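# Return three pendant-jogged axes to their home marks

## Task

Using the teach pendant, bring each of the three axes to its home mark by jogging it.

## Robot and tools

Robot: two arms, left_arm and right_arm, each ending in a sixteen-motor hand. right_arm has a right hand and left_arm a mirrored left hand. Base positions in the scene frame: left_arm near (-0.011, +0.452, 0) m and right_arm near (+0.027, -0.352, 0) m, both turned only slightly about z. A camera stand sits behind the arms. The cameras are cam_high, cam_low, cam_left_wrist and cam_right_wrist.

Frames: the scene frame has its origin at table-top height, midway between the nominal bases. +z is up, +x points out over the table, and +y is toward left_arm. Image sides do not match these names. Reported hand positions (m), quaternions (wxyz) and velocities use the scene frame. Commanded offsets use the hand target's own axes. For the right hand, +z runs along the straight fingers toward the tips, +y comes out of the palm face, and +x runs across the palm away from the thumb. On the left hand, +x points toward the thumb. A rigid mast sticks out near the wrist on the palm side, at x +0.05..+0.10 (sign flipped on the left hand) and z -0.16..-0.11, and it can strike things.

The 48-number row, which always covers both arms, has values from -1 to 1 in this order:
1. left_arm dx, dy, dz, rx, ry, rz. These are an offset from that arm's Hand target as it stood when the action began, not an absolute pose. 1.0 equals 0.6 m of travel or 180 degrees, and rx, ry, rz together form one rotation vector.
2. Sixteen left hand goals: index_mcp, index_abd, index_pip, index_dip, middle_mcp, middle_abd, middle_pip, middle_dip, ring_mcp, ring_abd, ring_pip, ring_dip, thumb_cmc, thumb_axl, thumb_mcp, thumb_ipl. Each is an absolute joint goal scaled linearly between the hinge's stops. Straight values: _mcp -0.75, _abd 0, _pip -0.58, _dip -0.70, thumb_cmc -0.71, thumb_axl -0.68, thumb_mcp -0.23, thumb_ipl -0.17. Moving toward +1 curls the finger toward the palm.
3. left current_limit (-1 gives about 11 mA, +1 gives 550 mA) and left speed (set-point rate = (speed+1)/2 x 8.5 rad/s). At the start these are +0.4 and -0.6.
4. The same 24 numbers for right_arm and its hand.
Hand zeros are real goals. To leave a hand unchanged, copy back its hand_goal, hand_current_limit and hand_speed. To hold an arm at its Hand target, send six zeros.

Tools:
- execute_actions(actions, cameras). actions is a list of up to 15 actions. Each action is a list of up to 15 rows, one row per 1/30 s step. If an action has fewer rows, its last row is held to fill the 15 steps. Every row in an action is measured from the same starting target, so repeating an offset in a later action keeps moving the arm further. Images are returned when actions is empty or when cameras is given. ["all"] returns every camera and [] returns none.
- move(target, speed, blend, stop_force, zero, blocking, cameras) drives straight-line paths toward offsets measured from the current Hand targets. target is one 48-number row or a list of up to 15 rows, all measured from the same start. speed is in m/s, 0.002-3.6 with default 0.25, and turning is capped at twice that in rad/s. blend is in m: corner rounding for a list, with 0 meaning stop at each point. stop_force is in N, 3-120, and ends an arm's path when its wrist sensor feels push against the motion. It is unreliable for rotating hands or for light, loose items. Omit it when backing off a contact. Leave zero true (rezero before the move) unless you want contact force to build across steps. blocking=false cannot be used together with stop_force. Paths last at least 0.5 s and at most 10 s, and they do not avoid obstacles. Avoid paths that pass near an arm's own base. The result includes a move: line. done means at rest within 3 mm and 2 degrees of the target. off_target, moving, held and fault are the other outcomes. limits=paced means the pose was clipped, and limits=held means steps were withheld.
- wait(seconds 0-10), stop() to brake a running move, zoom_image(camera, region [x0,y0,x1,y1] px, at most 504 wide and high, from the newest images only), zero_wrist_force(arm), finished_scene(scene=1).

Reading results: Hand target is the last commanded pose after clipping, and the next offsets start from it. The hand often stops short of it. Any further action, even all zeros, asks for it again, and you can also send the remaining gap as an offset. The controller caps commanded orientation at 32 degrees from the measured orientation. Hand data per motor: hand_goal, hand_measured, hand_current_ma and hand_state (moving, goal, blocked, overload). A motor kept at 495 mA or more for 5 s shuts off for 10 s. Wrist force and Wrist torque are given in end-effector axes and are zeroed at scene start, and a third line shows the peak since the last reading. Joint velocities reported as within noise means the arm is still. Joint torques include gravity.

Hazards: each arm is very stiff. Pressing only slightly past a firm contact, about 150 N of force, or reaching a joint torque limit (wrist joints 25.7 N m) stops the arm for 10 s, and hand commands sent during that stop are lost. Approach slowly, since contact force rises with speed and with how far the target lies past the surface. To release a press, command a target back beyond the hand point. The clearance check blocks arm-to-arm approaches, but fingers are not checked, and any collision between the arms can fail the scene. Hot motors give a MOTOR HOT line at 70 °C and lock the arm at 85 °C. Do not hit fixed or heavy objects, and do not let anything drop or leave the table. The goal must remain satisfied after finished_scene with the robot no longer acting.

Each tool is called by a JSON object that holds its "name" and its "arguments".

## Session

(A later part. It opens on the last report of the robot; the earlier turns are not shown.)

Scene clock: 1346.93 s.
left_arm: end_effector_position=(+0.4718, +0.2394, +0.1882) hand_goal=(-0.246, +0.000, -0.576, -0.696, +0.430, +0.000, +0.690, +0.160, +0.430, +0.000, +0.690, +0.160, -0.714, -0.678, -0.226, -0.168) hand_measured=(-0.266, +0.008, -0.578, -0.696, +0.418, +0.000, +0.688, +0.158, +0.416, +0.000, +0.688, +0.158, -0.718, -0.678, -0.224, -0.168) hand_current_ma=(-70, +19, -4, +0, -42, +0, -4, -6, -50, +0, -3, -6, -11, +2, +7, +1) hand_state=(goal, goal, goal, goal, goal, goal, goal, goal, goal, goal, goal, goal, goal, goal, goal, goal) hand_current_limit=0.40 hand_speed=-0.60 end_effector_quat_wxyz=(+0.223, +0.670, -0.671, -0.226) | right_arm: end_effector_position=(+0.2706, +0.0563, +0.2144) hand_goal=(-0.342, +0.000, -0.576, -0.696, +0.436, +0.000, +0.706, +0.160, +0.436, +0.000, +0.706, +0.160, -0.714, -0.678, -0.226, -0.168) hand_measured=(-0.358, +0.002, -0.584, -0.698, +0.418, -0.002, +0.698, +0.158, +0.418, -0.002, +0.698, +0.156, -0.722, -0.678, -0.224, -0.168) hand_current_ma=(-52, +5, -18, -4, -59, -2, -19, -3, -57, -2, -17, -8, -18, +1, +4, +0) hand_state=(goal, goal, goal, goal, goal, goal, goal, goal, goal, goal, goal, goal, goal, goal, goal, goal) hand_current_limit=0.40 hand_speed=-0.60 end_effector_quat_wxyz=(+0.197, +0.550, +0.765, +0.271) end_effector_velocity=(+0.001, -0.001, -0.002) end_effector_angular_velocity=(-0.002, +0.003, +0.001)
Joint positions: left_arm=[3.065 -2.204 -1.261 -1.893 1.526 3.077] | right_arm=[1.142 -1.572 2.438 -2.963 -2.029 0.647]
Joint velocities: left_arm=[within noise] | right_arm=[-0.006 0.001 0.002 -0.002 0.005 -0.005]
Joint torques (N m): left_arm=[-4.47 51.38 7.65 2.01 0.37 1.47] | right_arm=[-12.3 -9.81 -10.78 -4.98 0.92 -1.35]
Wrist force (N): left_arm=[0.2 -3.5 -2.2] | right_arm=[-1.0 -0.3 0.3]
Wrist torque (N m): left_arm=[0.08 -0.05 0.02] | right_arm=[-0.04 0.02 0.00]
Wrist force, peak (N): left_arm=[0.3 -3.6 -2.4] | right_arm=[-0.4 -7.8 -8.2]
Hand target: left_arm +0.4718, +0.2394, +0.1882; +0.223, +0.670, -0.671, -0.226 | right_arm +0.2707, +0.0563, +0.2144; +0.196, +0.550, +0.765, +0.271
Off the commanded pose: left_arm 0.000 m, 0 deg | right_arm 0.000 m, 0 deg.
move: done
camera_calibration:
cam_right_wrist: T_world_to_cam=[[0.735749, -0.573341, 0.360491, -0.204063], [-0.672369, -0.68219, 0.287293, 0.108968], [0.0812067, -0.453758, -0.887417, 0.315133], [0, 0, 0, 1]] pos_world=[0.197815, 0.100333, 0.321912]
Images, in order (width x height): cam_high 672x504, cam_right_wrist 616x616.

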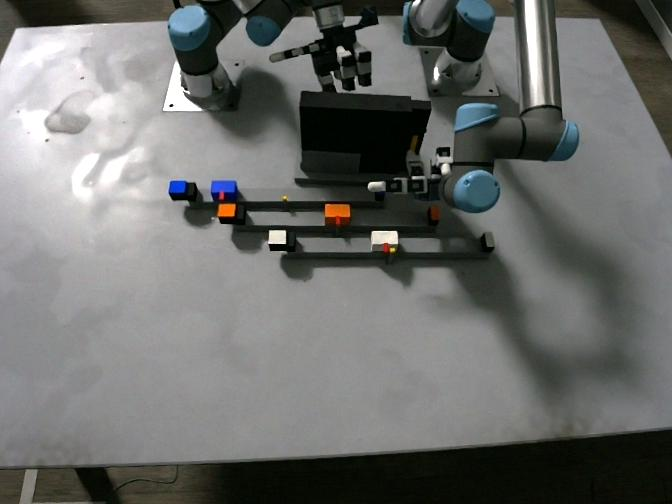

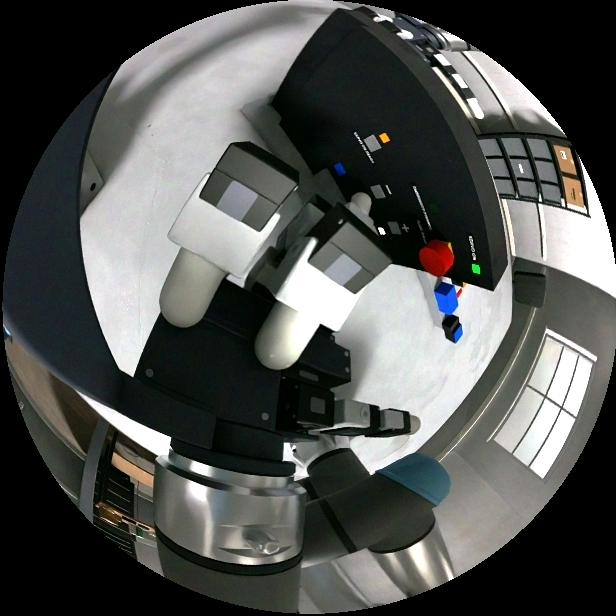

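{"name": "move", "arguments": {"target": [0,0,0,0,0,0,-0.2466,0,-0.576,-0.696,0.43,0,0.69,0.16,0.43,0,0.69,0.16,-0.714,-0.678,-0.226,-0.168,0.4,-0.6,-0.00796,0.01479,0.01206,0,0,0,-0.342,0,-0.576,-0.696,0.436,0,0.706,0.16,0.436,0,0.706,0.16,-0.714,-0.678,-0.226,-0.168,0.4,-0.6], "speed": 0.02}}

{"name": "wait", "arguments": {"seconds": 2.1}}

{"name": "move", "arguments": {"target": [0,0,0,0,0,0,-0.2466,0,-0.576,-0.696,0.43,0,0.69,0.16,0.43,0,0.69,0.16,-0.714,-0.678,-0.226,-0.168,0.4,-0.6,0.00796,-0.01479,-0.01206,0,0,0,-0.342,0,-0.576,-0.696,0.436,0,0.706,0.16,0.436,0,0.706,0.16,-0.714,-0.678,-0.226,-0.168,0.4,-0.6], "speed": 0.04, "cameras": ["cam_high", "cam_left_wrist"]}}

{"name": "zoom_image", "arguments": {"camera": "cam_high", "region": [355, 220, 405, 270]}}

{"name": "zoom_image", "arguments": {"camera": "cam_left_wrist", "region": [190, 300, 340, 450]}}

Scene clock: 1364.13 s.
left_arm: end_effector_position=(+0.4718, +0.2394, +0.1882) hand_goal=(-0.246, +0.000, -0.576, -0.696, +0.430, +0.000, +0.690, +0.160, +0.430, +0.000, +0.690, +0.160, -0.714, -0.678, -0.226, -0.168) hand_measured=(-0.266, +0.008, -0.578, -0.696, +0.418, +0.000, +0.688, +0.158, +0.416, +0.000, +0.688, +0.158, -0.718, -0.678, -0.224, -0.168) hand_current_ma=(-70, +19, -4, +0, -42, +0, -4, -6, -50, +0, -3, -6, -11, +2, +7, +1) hand_state=(goal, goal, goal, goal, goal, goal, goal, goal, goal, goal, goal, goal, goal, goal, goal, goal) hand_current_limit=0.40 hand_speed=-0.60 end_effector_quat_wxyz=(+0.223, +0.670, -0.671, -0.226) | right_arm: end_effector_position=(+0.2832, +0.0555, +0.2144) hand_goal=(-0.342, +0.000, -0.576, -0.696, +0.436, +0.000, +0.706, +0.160, +0.436, +0.000, +0.706, +0.160, -0.714, -0.678, -0.226, -0.168) hand_measured=(-0.358, +0.004, -0.584, -0.698, +0.418, -0.002, +0.698, +0.158, +0.418, -0.002, +0.698, +0.156, -0.722, -0.678, -0.224, -0.168) hand_current_ma=(-52, +6, -18, -3, -59, -2, -19, -3, -57, -2, -17, -8, -18, +1, +4, +0) hand_state=(goal, goal, goal, goal, goal, goal, goal, goal, goal, goal, goal, goal, goal, goal, goal, goal) hand_current_limit=0.40 hand_speed=-0.60 end_effector_quat_wxyz=(+0.196, +0.550, +0.765, +0.271) end_effector_velocity=(-0.001, +0.000, +0.000) end_effector_angular_velocity=(+0.002, +0.000, -0.003)
Joint positions: left_arm=[3.065 -2.204 -1.261 -1.893 1.526 3.077] | right_arm=[1.108 -1.566 2.436 -2.982 -2.011 0.615]
Joint velocities: left_arm=[within noise] | right_arm=[0.003 0 0 0 -0.002 0.006]
Joint torques (N m): left_arm=[-5.9 51.61 7.3 1.89 0.31 1.44] | right_arm=[10.07 -17.09 -25.89 -2.34 -3.11 0.93]
Wrist force (N): left_arm=[0.5 -3.4 -2.5] | right_arm=[-0.3 -8.2 -9.6]
Wrist torque (N m): left_arm=[0.09 -0.08 0.04] | right_arm=[0.48 -0.16 0.17]
Wrist force, peak (N): left_arm=[0.1 -3.6 -2.7] | right_arm=[-0.3 -8.9 -9.9]
Hand target: left_arm +0.4718, +0.2394, +0.1882; +0.223, +0.670, -0.671, -0.226 | right_arm +0.2831, +0.0555, +0.2144; +0.196, +0.550, +0.765, +0.271
Off the commanded pose: left_arm 0.000 m, 0 deg | right_arm 0.000 m, 0 deg.
move: done

Scene clock: 1366.23 s.
left_arm: end_effector_position=(+0.4718, +0.2394, +0.1882) hand_goal=(-0.246, +0.000, -0.576, -0.696, +0.430, +0.000, +0.690, +0.160, +0.430, +0.000, +0.690, +0.160, -0.714, -0.678, -0.226, -0.168) hand_measured=(-0.266, +0.008, -0.578, -0.696, +0.418, +0.000, +0.688, +0.158, +0.416, +0.000, +0.688, +0.158, -0.718, -0.678, -0.224, -0.168) hand_current_ma=(-70, +19, -4, +0, -42, +0, -4, -6, -50, +0, -3, -6, -11, +2, +7, +1) hand_state=(goal, goal, goal, goal, goal, goal, goal, goal, goal, goal, goal, goal, goal, goal, goal, goal) hand_current_limit=0.40 hand_speed=-0.60 end_effector_quat_wxyz=(+0.223, +0.670, -0.671, -0.226) | right_arm: end_effector_position=(+0.2831, +0.0555, +0.2144) hand_goal=(-0.342, +0.000, -0.576, -0.696, +0.436, +0.000, +0.706, +0.160, +0.436, +0.000, +0.706, +0.160, -0.714, -0.678, -0.226, -0.168) hand_measured=(-0.358, +0.004, -0.584, -0.698, +0.418, -0.002, +0.698, +0.158, +0.418, -0.002, +0.698, +0.156, -0.722, -0.678, -0.224, -0.168) hand_current_ma=(-52, +6, -18, -3, -59, -2, -19, -3, -57, -2, -17, -8, -18, +1, +4, +0) hand_state=(goal, goal, goal, goal, goal, goal, goal, goal, goal, goal, goal, goal, goal, goal, goal, goal) hand_current_limit=0.40 hand_speed=-0.60 end_effector_quat_wxyz=(+0.196, +0.550, +0.765, +0.271)
Joint positions: left_arm=[3.065 -2.204 -1.261 -1.893 1.526 3.077] | right_arm=[1.108 -1.566 2.436 -2.982 -2.012 0.615]
Joint torques (N m): left_arm=[-5.47 51.5 6.96 2.02 0.29 1.35] | right_arm=[11.95 -20.67 -9.17 -0.71 -2.71 1.14]
Wrist force (N): left_arm=[0.0 -3.7 -2.2] | right_arm=[-0.7 -6.5 -6.8]
Wrist torque (N m): left_arm=[0.06 -0.02 0.01] | right_arm=[0.32 -0.09 0.11]
Wrist force, peak (N): left_arm=[0.4 -3.8 -2.4] | right_arm=[-0.4 -8.3 -8.4]
Hand target: left_arm +0.4718, +0.2394, +0.1882; +0.223, +0.670, -0.671, -0.226 | right_arm +0.2831, +0.0555, +0.2144; +0.196, +0.550, +0.765, +0.271
Off the commanded pose: left_arm 0.000 m, 0 deg | right_arm 0.000 m, 0 deg.
wait: 2.10 s; at rest by 0.17 s

Scene clock: 1366.97 s.
left_arm: end_effector_position=(+0.4718, +0.2394, +0.1882) hand_goal=(-0.246, +0.000, -0.576, -0.696, +0.430, +0.000, +0.690, +0.160, +0.430, +0.000, +0.690, +0.160, -0.714, -0.678, -0.226, -0.168) hand_measured=(-0.266, +0.008, -0.578, -0.696, +0.418, +0.000, +0.688, +0.158, +0.416, +0.000, +0.688, +0.158, -0.718, -0.678, -0.224, -0.168) hand_current_ma=(-70, +19, -4, +0, -42, +0, -4, -6, -50, +0, -3, -6, -11, +2, +7, +1) hand_state=(goal, goal, goal, goal, goal, goal, goal, goal, goal, goal, goal, goal, goal, goal, goal, goal) hand_current_limit=0.40 hand_speed=-0.60 end_effector_quat_wxyz=(+0.223, +0.670, -0.671, -0.226) | right_arm: end_effector_position=(+0.2706, +0.0563, +0.2144) hand_goal=(-0.342, +0.000, -0.576, -0.696, +0.436, +0.000, +0.706, +0.160, +0.436, +0.000, +0.706, +0.160, -0.714, -0.678, -0.226, -0.168) hand_measured=(-0.358, +0.002, -0.584, -0.698, +0.418, -0.002, +0.698, +0.158, +0.418, -0.002, +0.698, +0.156, -0.722, -0.678, -0.224, -0.168) hand_current_ma=(-52, +5, -18, -3, -59, -2, -19, -3, -57, -2, -17, -8, -18, +1, +4, +0) hand_state=(goal, goal, goal, goal, goal, goal, goal, goal, goal, goal, goal, goal, goal, goal, goal, goal) hand_current_limit=0.40 hand_speed=-0.60 end_effector_quat_wxyz=(+0.197, +0.550, +0.765, +0.271) end_effector_velocity=(+0.002, -0.001, -0.001) end_effector_angular_velocity=(-0.003, +0.001, +0.000)
Joint positions: left_arm=[3.065 -2.204 -1.261 -1.893 1.526 3.077] | right_arm=[1.142 -1.572 2.438 -2.963 -2.029 0.647]
Joint velocities: left_arm=[within noise] | right_arm=[-0.006 0.002 0.001 -0.002 0.002 -0.005]
Joint torques (N m): left_arm=[-6.82 51.18 7.39 1.95 0.25 1.39] | right_arm=[-12.57 -9.52 -9.94 -5.04 0.86 -1.3]
Wrist force (N): left_arm=[0.4 -3.4 -2.0] | right_arm=[-1.2 -0.3 0.6]
Wrist torque (N m): left_arm=[0.07 -0.07 0.03] | right_arm=[-0.05 0.04 -0.01]
Wrist force, peak (N): left_arm=[0.3 -3.9 -2.2] | right_arm=[-0.7 -6.4 -6.7]
Hand target: left_arm +0.4718, +0.2394, +0.1882; +0.223, +0.670, -0.671, -0.226 | right_arm +0.2707, +0.0563, +0.2144; +0.196, +0.550, +0.765, +0.271
Off the commanded pose: left_arm 0.000 m, 0 deg | right_arm 0.000 m, 0 deg.
move: done
camera_calibration:
cam_left_wrist: T_world_to_cam=[[0.508576, 0.749941, -0.423011, -0.367965], [0.860212, -0.421312, 0.287283, -0.417159], [0.0372256, -0.509985, -0.859377, 0.392012], [0, 0, 0, 1]] pos_world=[0.53139, 0.300118, 0.301076]
Images, in order (width x height): cam_high 672x504, cam_left_wrist 616x616.

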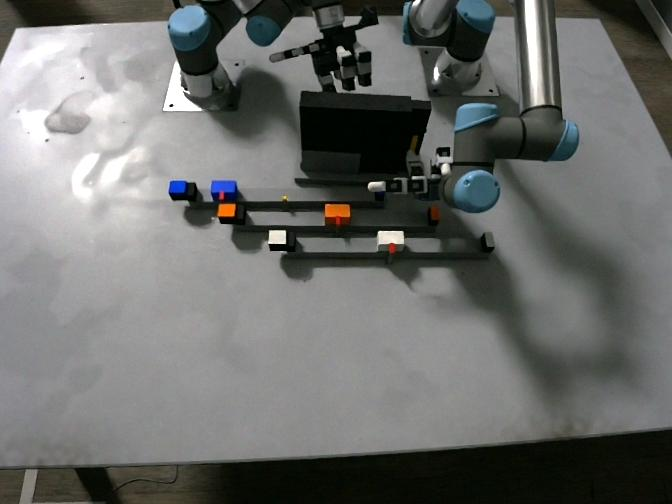

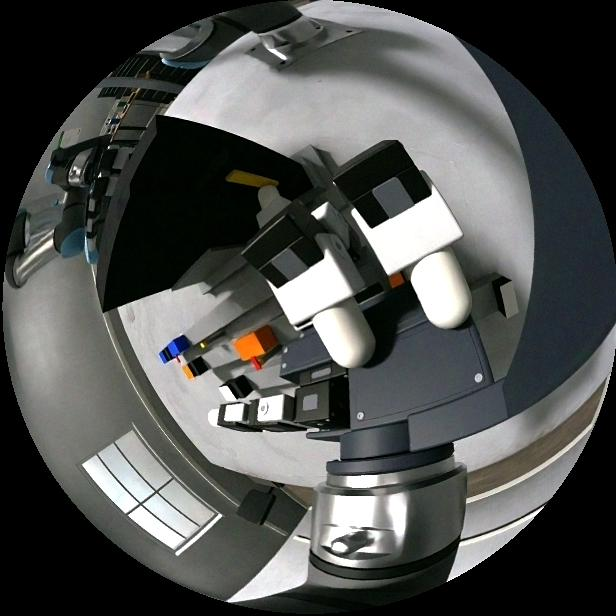

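Scaled by 10.080.

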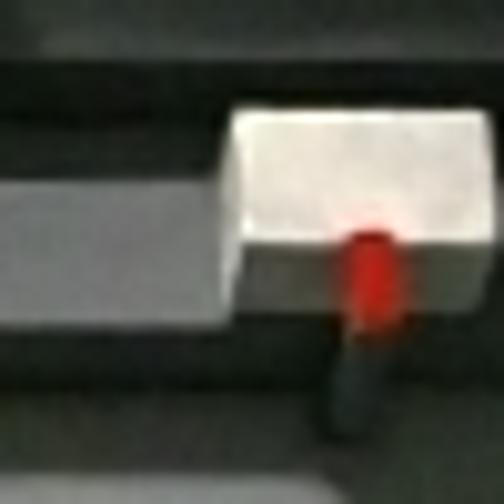

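Scaled by 3.360 from the camera's 616x616 image, which has a finer 880x880 frame.

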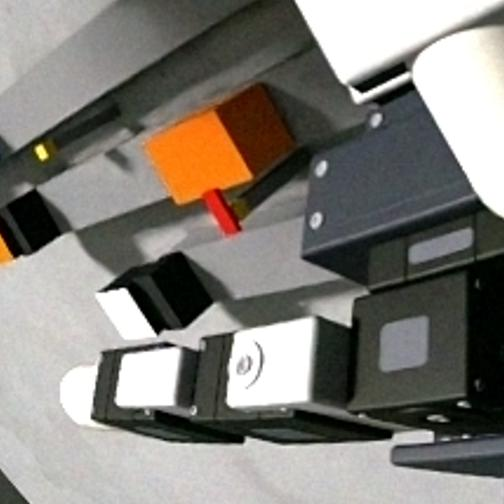

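{"name": "execute_actions", "arguments": {"actions": [], "cameras": ["cam_low"]}}

{"name": "zoom_image", "arguments": {"camera": "cam_low", "region": [460, 220, 520, 280]}}

{"name": "zoom_image", "arguments": {"camera": "cam_low", "region": [370, 215, 470, 285]}}

Scene clock: 1375.43 s.
left_arm: end_effector_position=(+0.4718, +0.2394, +0.1882) hand_goal=(-0.246, +0.000, -0.576, -0.696, +0.430, +0.000, +0.690, +0.160, +0.430, +0.000, +0.690, +0.160, -0.714, -0.678, -0.226, -0.168) hand_measured=(-0.266, +0.008, -0.578, -0.696, +0.418, +0.000, +0.688, +0.158, +0.416, +0.000, +0.688, +0.158, -0.718, -0.678, -0.224, -0.168) hand_current_ma=(-70, +19, -4, +0, -42, +0, -4, -6, -50, +0, -3, -6, -11, +2, +7, +1) hand_state=(goal, goal, goal, goal, goal, goal, goal, goal, goal, goal, goal, goal, goal, goal, goal, goal) hand_current_limit=0.40 hand_speed=-0.60 end_effector_quat_wxyz=(+0.223, +0.670, -0.671, -0.226) | right_arm: end_effector_position=(+0.2707, +0.0563, +0.2144) hand_goal=(-0.342, +0.000, -0.576, -0.696, +0.436, +0.000, +0.706, +0.160, +0.436, +0.000, +0.706, +0.160, -0.714, -0.678, -0.226, -0.168) hand_measured=(-0.358, +0.002, -0.584, -0.698, +0.418, -0.002, +0.698, +0.158, +0.418, -0.002, +0.698, +0.156, -0.722, -0.678, -0.224, -0.168) hand_current_ma=(-52, +5, -18, -3, -59, -2, -19, -3, -57, -2, -17, -8, -18, +1, +4, +0) hand_state=(goal, goal, goal, goal, goal, goal, goal, goal, goal, goal, goal, goal, goal, goal, goal, goal) hand_current_limit=0.40 hand_speed=-0.60 end_effector_quat_wxyz=(+0.196, +0.550, +0.765, +0.271)
Joint positions: left_arm=[3.065 -2.204 -1.261 -1.893 1.526 3.077] | right_arm=[1.142 -1.572 2.438 -2.963 -2.029 0.647]
Joint velocities: within noise
Joint torques (N m): left_arm=[-7.11 51.98 7.52 1.77 0.08 1.49] | right_arm=[-12.79 -9.14 -26.57 -5.53 0.93 0.94]
Motor temperatures (°C): left_arm=[28 29 24 34 36 36] | right_arm=[31 28 30 40 31 39]
Wrist force (N): left_arm=[0.1 -3.3 -2.1] | right_arm=[-1.0 -0.3 0.0]
Wrist torque (N m): left_arm=[0.09 -0.04 0.00] | right_arm=[-0.01 0.04 0.01]
Wrist force, peak (N): left_arm=[-0.1 -3.7 -2.6] | right_arm=[-1.4 -0.6 0.2]
Hand target: left_arm +0.4718, +0.2394, +0.1882; +0.223, +0.670, -0.671, -0.226 | right_arm +0.2707, +0.0563, +0.2144; +0.196, +0.550, +0.765, +0.271
Off the commanded pose: left_arm 0.000 m, 0 deg | right_arm 0.000 m, 0 deg.
Images, in order (width x height): cam_low 672x504.

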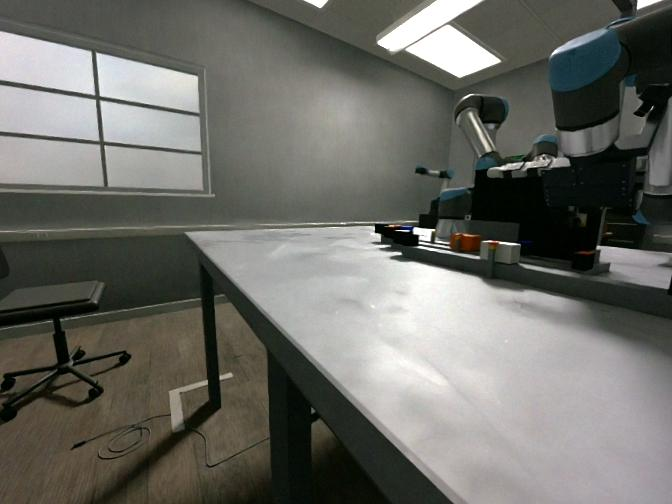

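Scaled by 8.400.

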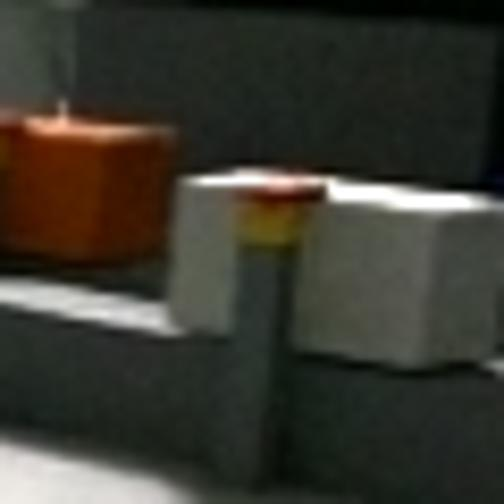

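Scaled by 5.040.

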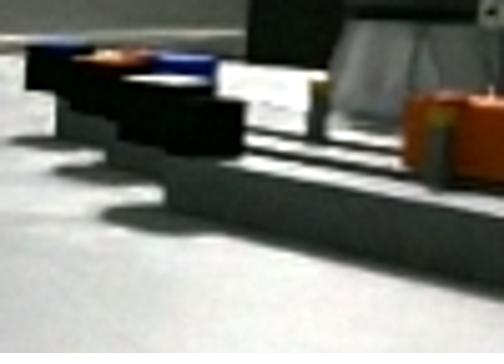

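{"name": "move", "arguments": {"target": [[0,0,0,0,0,0,-0.2466,0,-0.576,-0.696,0.43,0,0.69,0.16,0.43,0,0.69,0.16,-0.714,-0.678,-0.226,-0.168,0.4,-0.6,-0.00783,0.01455,0.01186,0,0,0,-0.342,0,-0.576,-0.696,0.436,0,0.706,0.16,0.436,0,0.706,0.16,-0.714,-0.678,-0.226,-0.168,0.4,-0.6],[0,0,0,0,0,0,-0.2466,0,-0.576,-0.696,0.43,0,0.69,0.16,0.43,0,0.69,0.16,-0.714,-0.678,-0.226,-0.168,0.4,-0.6,0,0,0,0,0,0,-0.342,0,-0.576,-0.696,0.436,0,0.706,0.16,0.436,0,0.706,0.16,-0.714,-0.678,-0.226,-0.168,0.4,-0.6]], "speed": 0.03, "cameras": ["cam_high"]}}

{"name": "zoom_image", "arguments": {"camera": "cam_high", "region": [355, 220, 405, 270]}}

{"name": "zoom_image", "arguments": {"camera": "cam_high", "region": [315, 195, 365, 245]}}

Scene clock: 1412.00 s.
left_arm: end_effector_position=(+0.4718, +0.2394, +0.1882) hand_goal=(-0.246, +0.000, -0.576, -0.696, +0.430, +0.000, +0.690, +0.160, +0.430, +0.000, +0.690, +0.160, -0.714, -0.678, -0.226, -0.168) hand_measured=(-0.266, +0.008, -0.578, -0.696, +0.418, +0.000, +0.688, +0.158, +0.416, +0.000, +0.688, +0.158, -0.718, -0.678, -0.224, -0.168) hand_current_ma=(-70, +19, -4, +0, -42, +0, -4, -6, -50, +0, -3, -6, -11, +2, +7, +1) hand_state=(goal, goal, goal, goal, goal, goal, goal, goal, goal, goal, goal, goal, goal, goal, goal, goal) hand_current_limit=0.40 hand_speed=-0.60 end_effector_quat_wxyz=(+0.223, +0.670, -0.671, -0.226) | right_arm: end_effector_position=(+0.2706, +0.0563, +0.2144) hand_goal=(-0.342, +0.000, -0.576, -0.696, +0.436, +0.000, +0.706, +0.160, +0.436, +0.000, +0.706, +0.160, -0.714, -0.678, -0.226, -0.168) hand_measured=(-0.358, +0.002, -0.584, -0.698, +0.418, -0.002, +0.698, +0.158, +0.418, -0.002, +0.698, +0.156, -0.722, -0.678, -0.224, -0.168) hand_current_ma=(-51, +3, -17, -3, -59, -2, -19, -3, -57, -2, -17, -8, -18, +1, +4, +0) hand_state=(goal, goal, goal, goal, goal, goal, goal, goal, goal, goal, goal, goal, goal, goal, goal, goal) hand_current_limit=0.40 hand_speed=-0.60 end_effector_quat_wxyz=(+0.197, +0.550, +0.765, +0.271) end_effector_velocity=(+0.003, -0.001, +0.001) end_effector_angular_velocity=(+0.000, -0.001, -0.001)
Joint positions: left_arm=[3.065 -2.204 -1.261 -1.893 1.526 3.077] | right_arm=[1.142 -1.572 2.438 -2.963 -2.029 0.647]
Joint velocities: left_arm=[within noise] | right_arm=[-0.009 -0.001 -0.001 -0.003 0.004 -0.008]
Joint torques (N m): left_arm=[-8.02 51.46 7.73 1.9 0.19 1.42] | right_arm=[-11.77 -10.42 -11.11 -5.15 0.77 -0.93]
Wrist force (N): left_arm=[0.3 -3.6 -2.2] | right_arm=[-1.2 -0.3 0.4]
Wrist torque (N m): left_arm=[0.05 -0.04 0.02] | right_arm=[-0.04 0.05 -0.01]
Wrist force, peak (N): left_arm=[0.5 -3.7 -2.4] | right_arm=[-0.3 -6.7 -7.4]
Hand target: left_arm +0.4718, +0.2394, +0.1882; +0.223, +0.670, -0.671, -0.226 | right_arm +0.2707, +0.0563, +0.2144; +0.196, +0.550, +0.765, +0.271
Off the commanded pose: left_arm 0.000 m, 0 deg | right_arm 0.000 m, 0 deg.
move: done
Images, in order (width x height): cam_high 672x504.

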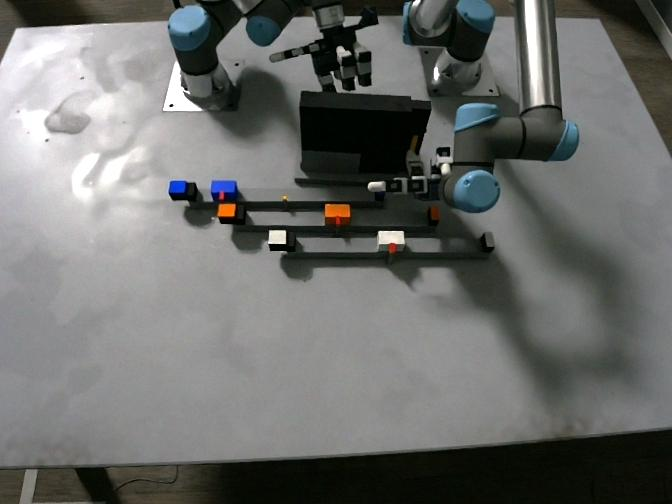

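Scaled by 10.080.

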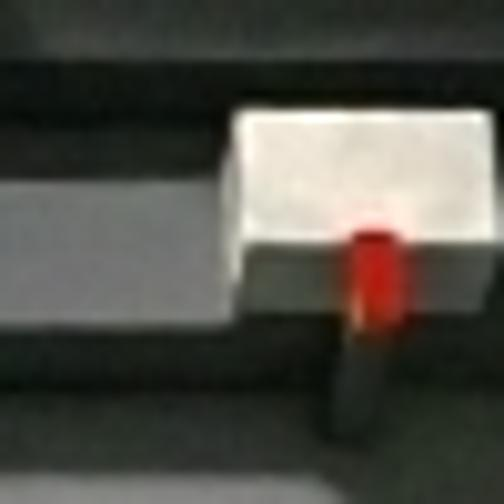

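Scaled by 10.080.

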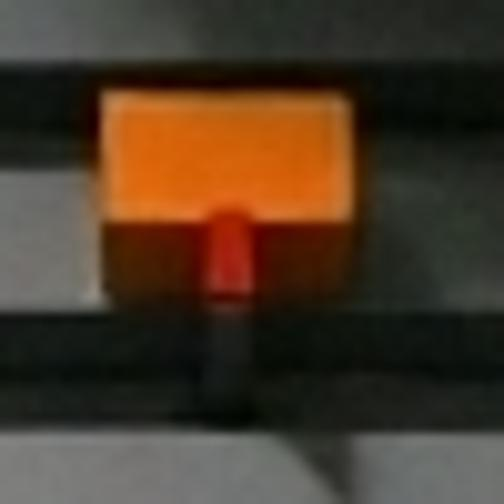

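{"name": "move", "arguments": {"target": [0,0,0,0,0,0,-0.2466,0,-0.576,-0.696,0.43,0,0.69,0.16,0.43,0,0.69,0.16,-0.714,-0.678,-0.226,-0.168,0.4,-0.6,0.0595,-0.0257,0.0732,0,0,0,-0.342,0,-0.576,-0.696,0.436,0,0.706,0.16,0.436,0,0.706,0.16,-0.714,-0.678,-0.226,-0.168,0.4,-0.6], "speed": 0.06, "cameras": ["cam_right_wrist"]}}

{"name": "zoom_image", "arguments": {"camera": "cam_right_wrist", "region": [310, 110, 450, 250]}}

Scene clock: 1437.93 s.
left_arm: end_effector_position=(+0.4718, +0.2394, +0.1882) hand_goal=(-0.246, +0.000, -0.576, -0.696, +0.430, +0.000, +0.690, +0.160, +0.430, +0.000, +0.690, +0.160, -0.714, -0.678, -0.226, -0.168) hand_measured=(-0.266, +0.008, -0.578, -0.696, +0.418, +0.000, +0.688, +0.158, +0.416, +0.000, +0.688, +0.158, -0.718, -0.678, -0.224, -0.168) hand_current_ma=(-70, +19, -4, +0, -42, +0, -4, -6, -50, +0, -3, -6, -11, +2, +7, +1) hand_state=(goal, goal, goal, goal, goal, goal, goal, goal, goal, goal, goal, goal, goal, goal, goal, goal) hand_current_limit=0.40 hand_speed=-0.60 end_effector_quat_wxyz=(+0.223, +0.670, -0.671, -0.226) | right_arm: end_effector_position=(+0.2743, +0.0952, +0.1706) hand_goal=(-0.342, +0.000, -0.576, -0.696, +0.436, +0.000, +0.706, +0.160, +0.436, +0.000, +0.706, +0.160, -0.714, -0.678, -0.226, -0.168) hand_measured=(-0.358, +0.002, -0.584, -0.698, +0.418, -0.002, +0.698, +0.158, +0.418, -0.002, +0.698, +0.156, -0.722, -0.678, -0.224, -0.168) hand_current_ma=(-51, +3, -17, -3, -59, -2, -19, -3, -57, -2, -17, -8, -18, +1, +4, +0) hand_state=(goal, goal, goal, goal, goal, goal, goal, goal, goal, goal, goal, goal, goal, goal, goal, goal) hand_current_limit=0.40 hand_speed=-0.60 end_effector_quat_wxyz=(+0.196, +0.550, +0.765, +0.271)
Joint positions: left_arm=[3.065 -2.204 -1.261 -1.893 1.526 3.077] | right_arm=[1.18 -1.367 2.378 -3.092 -2.048 0.684]
Joint torques (N m): left_arm=[-8.8 51.1 7.15 2.05 0.12 1.43] | right_arm=[-12.12 -16.03 -3.51 -0.8 0.66 -1.27]
Wrist force (N): left_arm=[0.0 -3.5 -2.3] | right_arm=[-1.0 -0.4 0.2]
Wrist torque (N m): left_arm=[0.08 -0.03 0.00] | right_arm=[-0.08 0.04 -0.01]
Wrist force, peak (N): left_arm=[0.4 -3.8 -2.2] | right_arm=[-1.6 -0.1 -0.1]
Hand target: left_arm +0.4718, +0.2394, +0.1882; +0.223, +0.670, -0.671, -0.226 | right_arm +0.2743, +0.0951, +0.1705; +0.196, +0.550, +0.765, +0.271
Off the commanded pose: left_arm 0.000 m, 0 deg | right_arm 0.000 m, 0 deg.
move: done
camera_calibration:
cam_right_wrist: T_world_to_cam=[[0.735748, -0.573464, 0.360297, -0.168679], [-0.672357, -0.682354, 0.28693, 0.15063], [0.0813063, -0.453357, -0.887613, 0.29355], [0, 0, 0, 1]] pos_world=[0.201515, 0.139135, 0.278113]
Images, in order (width x height): cam_right_wrist 616x616.

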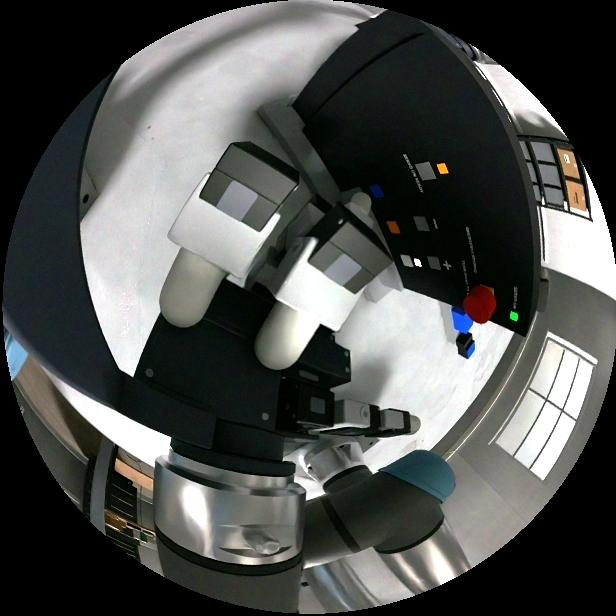

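Scaled by 3.600 from the camera's 616x616 image, which has a finer 880x880 frame.

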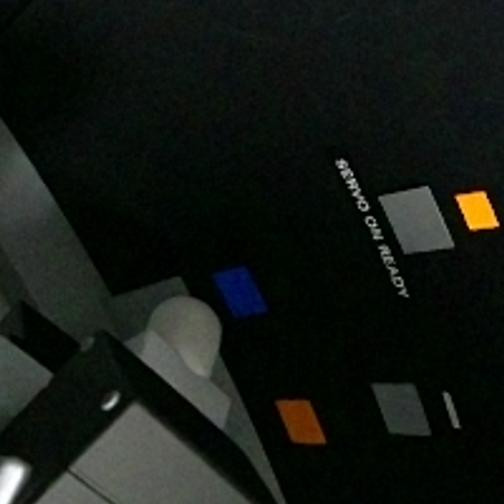

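{"name": "move", "arguments": {"target": [0,0,0,0,0,0,-0.2466,0,-0.576,-0.696,0.43,0,0.69,0.16,0.43,0,0.69,0.16,-0.714,-0.678,-0.226,-0.168,0.4,-0.6,-0.0092,0.0221,0.0181,0,0,0,-0.342,0,-0.576,-0.696,0.436,0,0.706,0.16,0.436,0,0.706,0.16,-0.714,-0.678,-0.226,-0.168,0.4,-0.6], "speed": 0.01, "stop_force": 4.5, "cameras": ["cam_right_wrist"]}}

{"name": "zoom_image", "arguments": {"camera": "cam_right_wrist", "region": [310, 110, 450, 250]}}

{"name": "move", "arguments": {"target": [0,0,0,0,0,0,-0.2466,0,-0.576,-0.696,0.43,0,0.69,0.16,0.43,0,0.69,0.16,-0.714,-0.678,-0.226,-0.168,0.4,-0.6,0.0077,-0.0143,-0.0117,0,0,0,-0.342,0,-0.576,-0.696,0.436,0,0.706,0.16,0.436,0,0.706,0.16,-0.714,-0.678,-0.226,-0.168,0.4,-0.6], "speed": 0.05, "cameras": ["cam_right_wrist", "cam_high"]}}

{"name": "zoom_image", "arguments": {"camera": "cam_right_wrist", "region": [310, 110, 450, 250]}}

{"name": "zoom_image", "arguments": {"camera": "cam_high", "region": [200, 170, 300, 220]}}

Scene clock: 1457.77 s.
left_arm: end_effector_position=(+0.4718, +0.2394, +0.1882) hand_goal=(-0.246, +0.000, -0.576, -0.696, +0.430, +0.000, +0.690, +0.160, +0.430, +0.000, +0.690, +0.160, -0.714, -0.678, -0.226, -0.168) hand_measured=(-0.266, +0.008, -0.578, -0.696, +0.418, +0.000, +0.688, +0.158, +0.416, +0.000, +0.688, +0.158, -0.718, -0.678, -0.224, -0.168) hand_current_ma=(-70, +19, -4, +0, -42, +0, -4, -6, -50, +0, -3, -6, -11, +2, +7, +1) hand_state=(goal, goal, goal, goal, goal, goal, goal, goal, goal, goal, goal, goal, goal, goal, goal, goal) hand_current_limit=0.40 hand_speed=-0.60 end_effector_quat_wxyz=(+0.223, +0.670, -0.671, -0.226) | right_arm: end_effector_position=(+0.2866, +0.0953, +0.1705) hand_goal=(-0.342, +0.000, -0.576, -0.696, +0.436, +0.000, +0.706, +0.160, +0.436, +0.000, +0.706, +0.160, -0.714, -0.678, -0.226, -0.168) hand_measured=(-0.358, +0.002, -0.584, -0.698, +0.418, -0.002, +0.698, +0.158, +0.418, -0.002, +0.698, +0.156, -0.722, -0.678, -0.224, -0.168) hand_current_ma=(-51, +2, -17, -2, -59, -2, -19, -3, -57, -2, -17, -8, -18, +1, +4, +0) hand_state=(goal, goal, goal, goal, goal, goal, goal, goal, goal, goal, goal, goal, goal, goal, goal, goal) hand_current_limit=0.40 hand_speed=-0.60 end_effector_quat_wxyz=(+0.196, +0.550, +0.765, +0.271)
Joint positions: left_arm=[3.065 -2.204 -1.261 -1.893 1.526 3.077] | right_arm=[1.151 -1.359 2.373 -3.107 -2.033 0.656]
Joint torques (N m): left_arm=[-8.85 51.78 6.56 1.98 0.07 1.56] | right_arm=[12.03 -27.24 -3.86 -0.73 -2.98 -0.7]
Wrist force (N): left_arm=[0.1 -3.6 -2.3] | right_arm=[-0.6 -3.8 -4.0]
Wrist torque (N m): left_arm=[0.06 -0.03 0.01] | right_arm=[0.17 -0.04 0.08]
Wrist force, peak (N): left_arm=[0.3 -3.8 -2.3] | right_arm=[-0.6 -8.4 -9.9]
Hand target: left_arm +0.4718, +0.2394, +0.1882; +0.223, +0.670, -0.671, -0.226 | right_arm +0.2866, +0.0953, +0.1705; +0.196, +0.550, +0.765, +0.271 (not the last commanded pose)
Off the commanded pose: left_arm 0.000 m, 0 deg | right_arm 0.006 m, 0 deg.
move: contact (right_arm)
camera_calibration:
cam_right_wrist: T_world_to_cam=[[0.735781, -0.573428, 0.360286, -0.177644], [-0.672345, -0.682247, 0.287214, 0.1589], [0.0811076, -0.453563, -0.887526, 0.292552], [0, 0, 0, 1]] pos_world=[0.213815, 0.139234, 0.278012]
Images, in order (width x height): cam_right_wrist 616x616.

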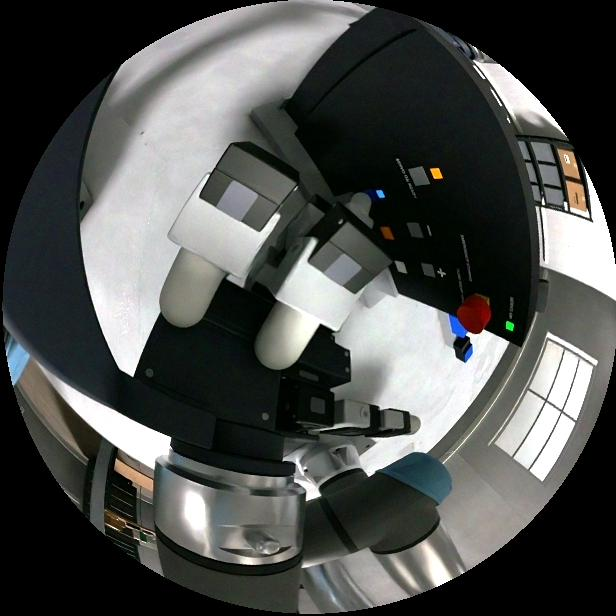

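Scaled by 3.600 from the camera's 616x616 image, which has a finer 880x880 frame.

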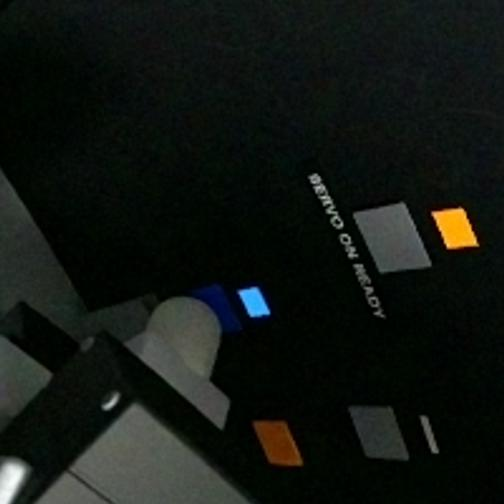

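Scene clock: 1458.50 s.
left_arm: end_effector_position=(+0.4718, +0.2394, +0.1882) hand_goal=(-0.246, +0.000, -0.576, -0.696, +0.430, +0.000, +0.690, +0.160, +0.430, +0.000, +0.690, +0.160, -0.714, -0.678, -0.226, -0.168) hand_measured=(-0.266, +0.008, -0.578, -0.696, +0.418, +0.000, +0.688, +0.158, +0.416, +0.000, +0.688, +0.158, -0.718, -0.678, -0.224, -0.168) hand_current_ma=(-70, +19, -4, +0, -42, +0, -4, -6, -50, +0, -3, -6, -11, +2, +7, +1) hand_state=(goal, goal, goal, goal, goal, goal, goal, goal, goal, goal, goal, goal, goal, goal, goal, goal) hand_current_limit=0.40 hand_speed=-0.60 end_effector_quat_wxyz=(+0.223, +0.670, -0.671, -0.226) | right_arm: end_effector_position=(+0.2745, +0.0961, +0.1705) hand_goal=(-0.342, +0.000, -0.576, -0.696, +0.436, +0.000, +0.706, +0.160, +0.436, +0.000, +0.706, +0.160, -0.714, -0.678, -0.226, -0.168) hand_measured=(-0.358, +0.002, -0.584, -0.698, +0.418, -0.002, +0.698, +0.158, +0.418, -0.002, +0.698, +0.156, -0.722, -0.678, -0.224, -0.168) hand_current_ma=(-51, +2, -17, -2, -59, -2, -19, -3, -57, -2, -17, -8, -18, +1, +4, +0) hand_state=(goal, goal, goal, goal, goal, goal, goal, goal, goal, goal, goal, goal, goal, goal, goal, goal) hand_current_limit=0.40 hand_speed=-0.60 end_effector_quat_wxyz=(+0.197, +0.550, +0.765, +0.271)
Joint positions: left_arm=[3.065 -2.204 -1.261 -1.893 1.526 3.077] | right_arm=[1.181 -1.365 2.375 -3.09 -2.048 0.685]
Joint torques (N m): left_arm=[-7.64 50.81 7.39 1.89 0.02 1.49] | right_arm=[-11.74 -17.75 -7.94 -4.86 0.89 -1.19]
Wrist force (N): left_arm=[0.5 -3.8 -2.1] | right_arm=[-1.0 0.0 0.2]
Wrist torque (N m): left_arm=[0.03 -0.08 0.05] | right_arm=[-0.03 0.04 0.02]
Wrist force, peak (N): left_arm=[0.3 -3.6 -2.5] | right_arm=[-0.4 -3.8 -3.9]
Hand target: left_arm +0.4718, +0.2394, +0.1882; +0.223, +0.670, -0.671, -0.226 | right_arm +0.2746, +0.0961, +0.1705; +0.196, +0.550, +0.765, +0.271
Off the commanded pose: left_arm 0.000 m, 0 deg | right_arm 0.000 m, 0 deg.
move: done
camera_calibration:
cam_right_wrist: T_world_to_cam=[[0.735837, -0.573252, 0.360454, -0.168308], [-0.672272, -0.682265, 0.28734, 0.151331], [0.0812072, -0.453759, -0.887417, 0.293918], [0, 0, 0, 1]] pos_world=[0.201714, 0.140133, 0.278012]
Images, in order (width x height): cam_high 672x504, cam_right_wrist 616x616.

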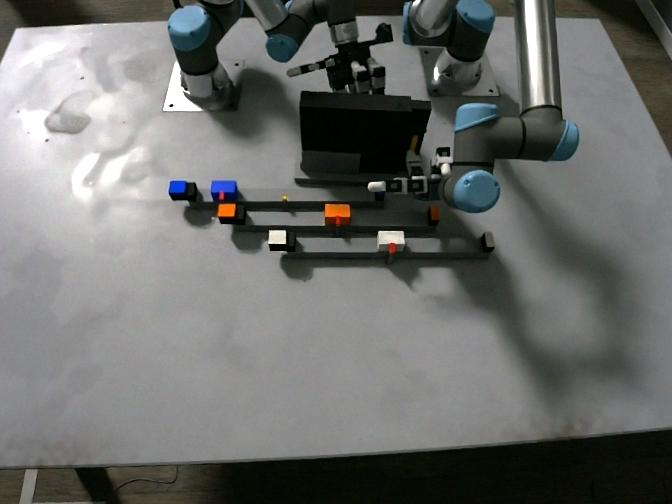

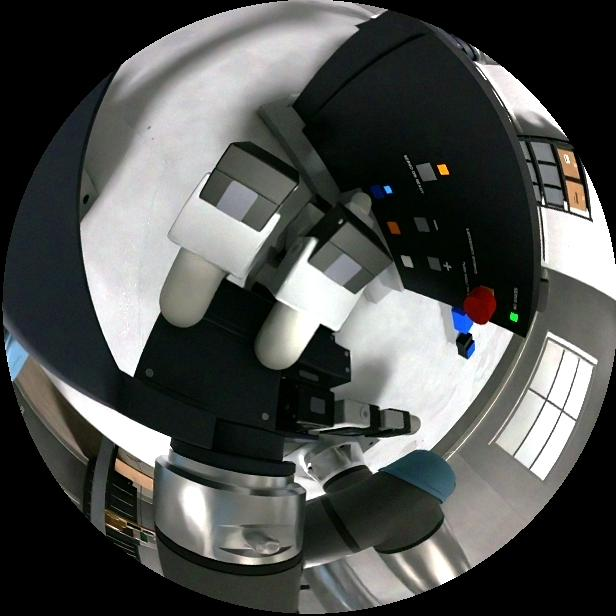

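Scaled by 3.600 from the camera's 616x616 image, which has a finer 880x880 frame.

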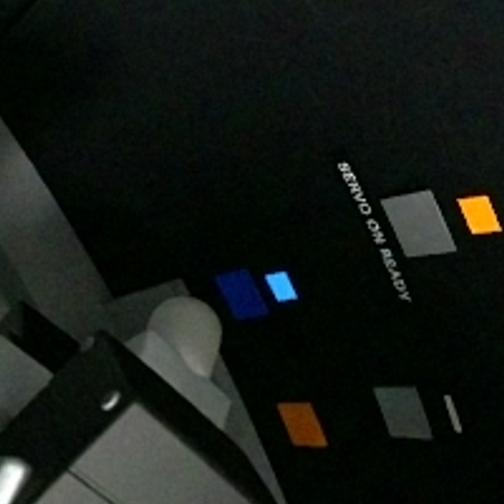

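Scaled by 5.040.

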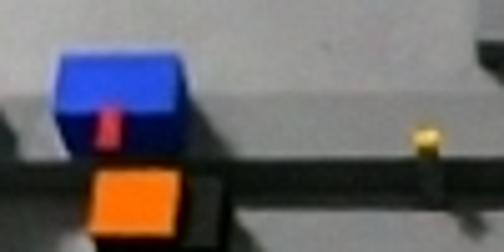

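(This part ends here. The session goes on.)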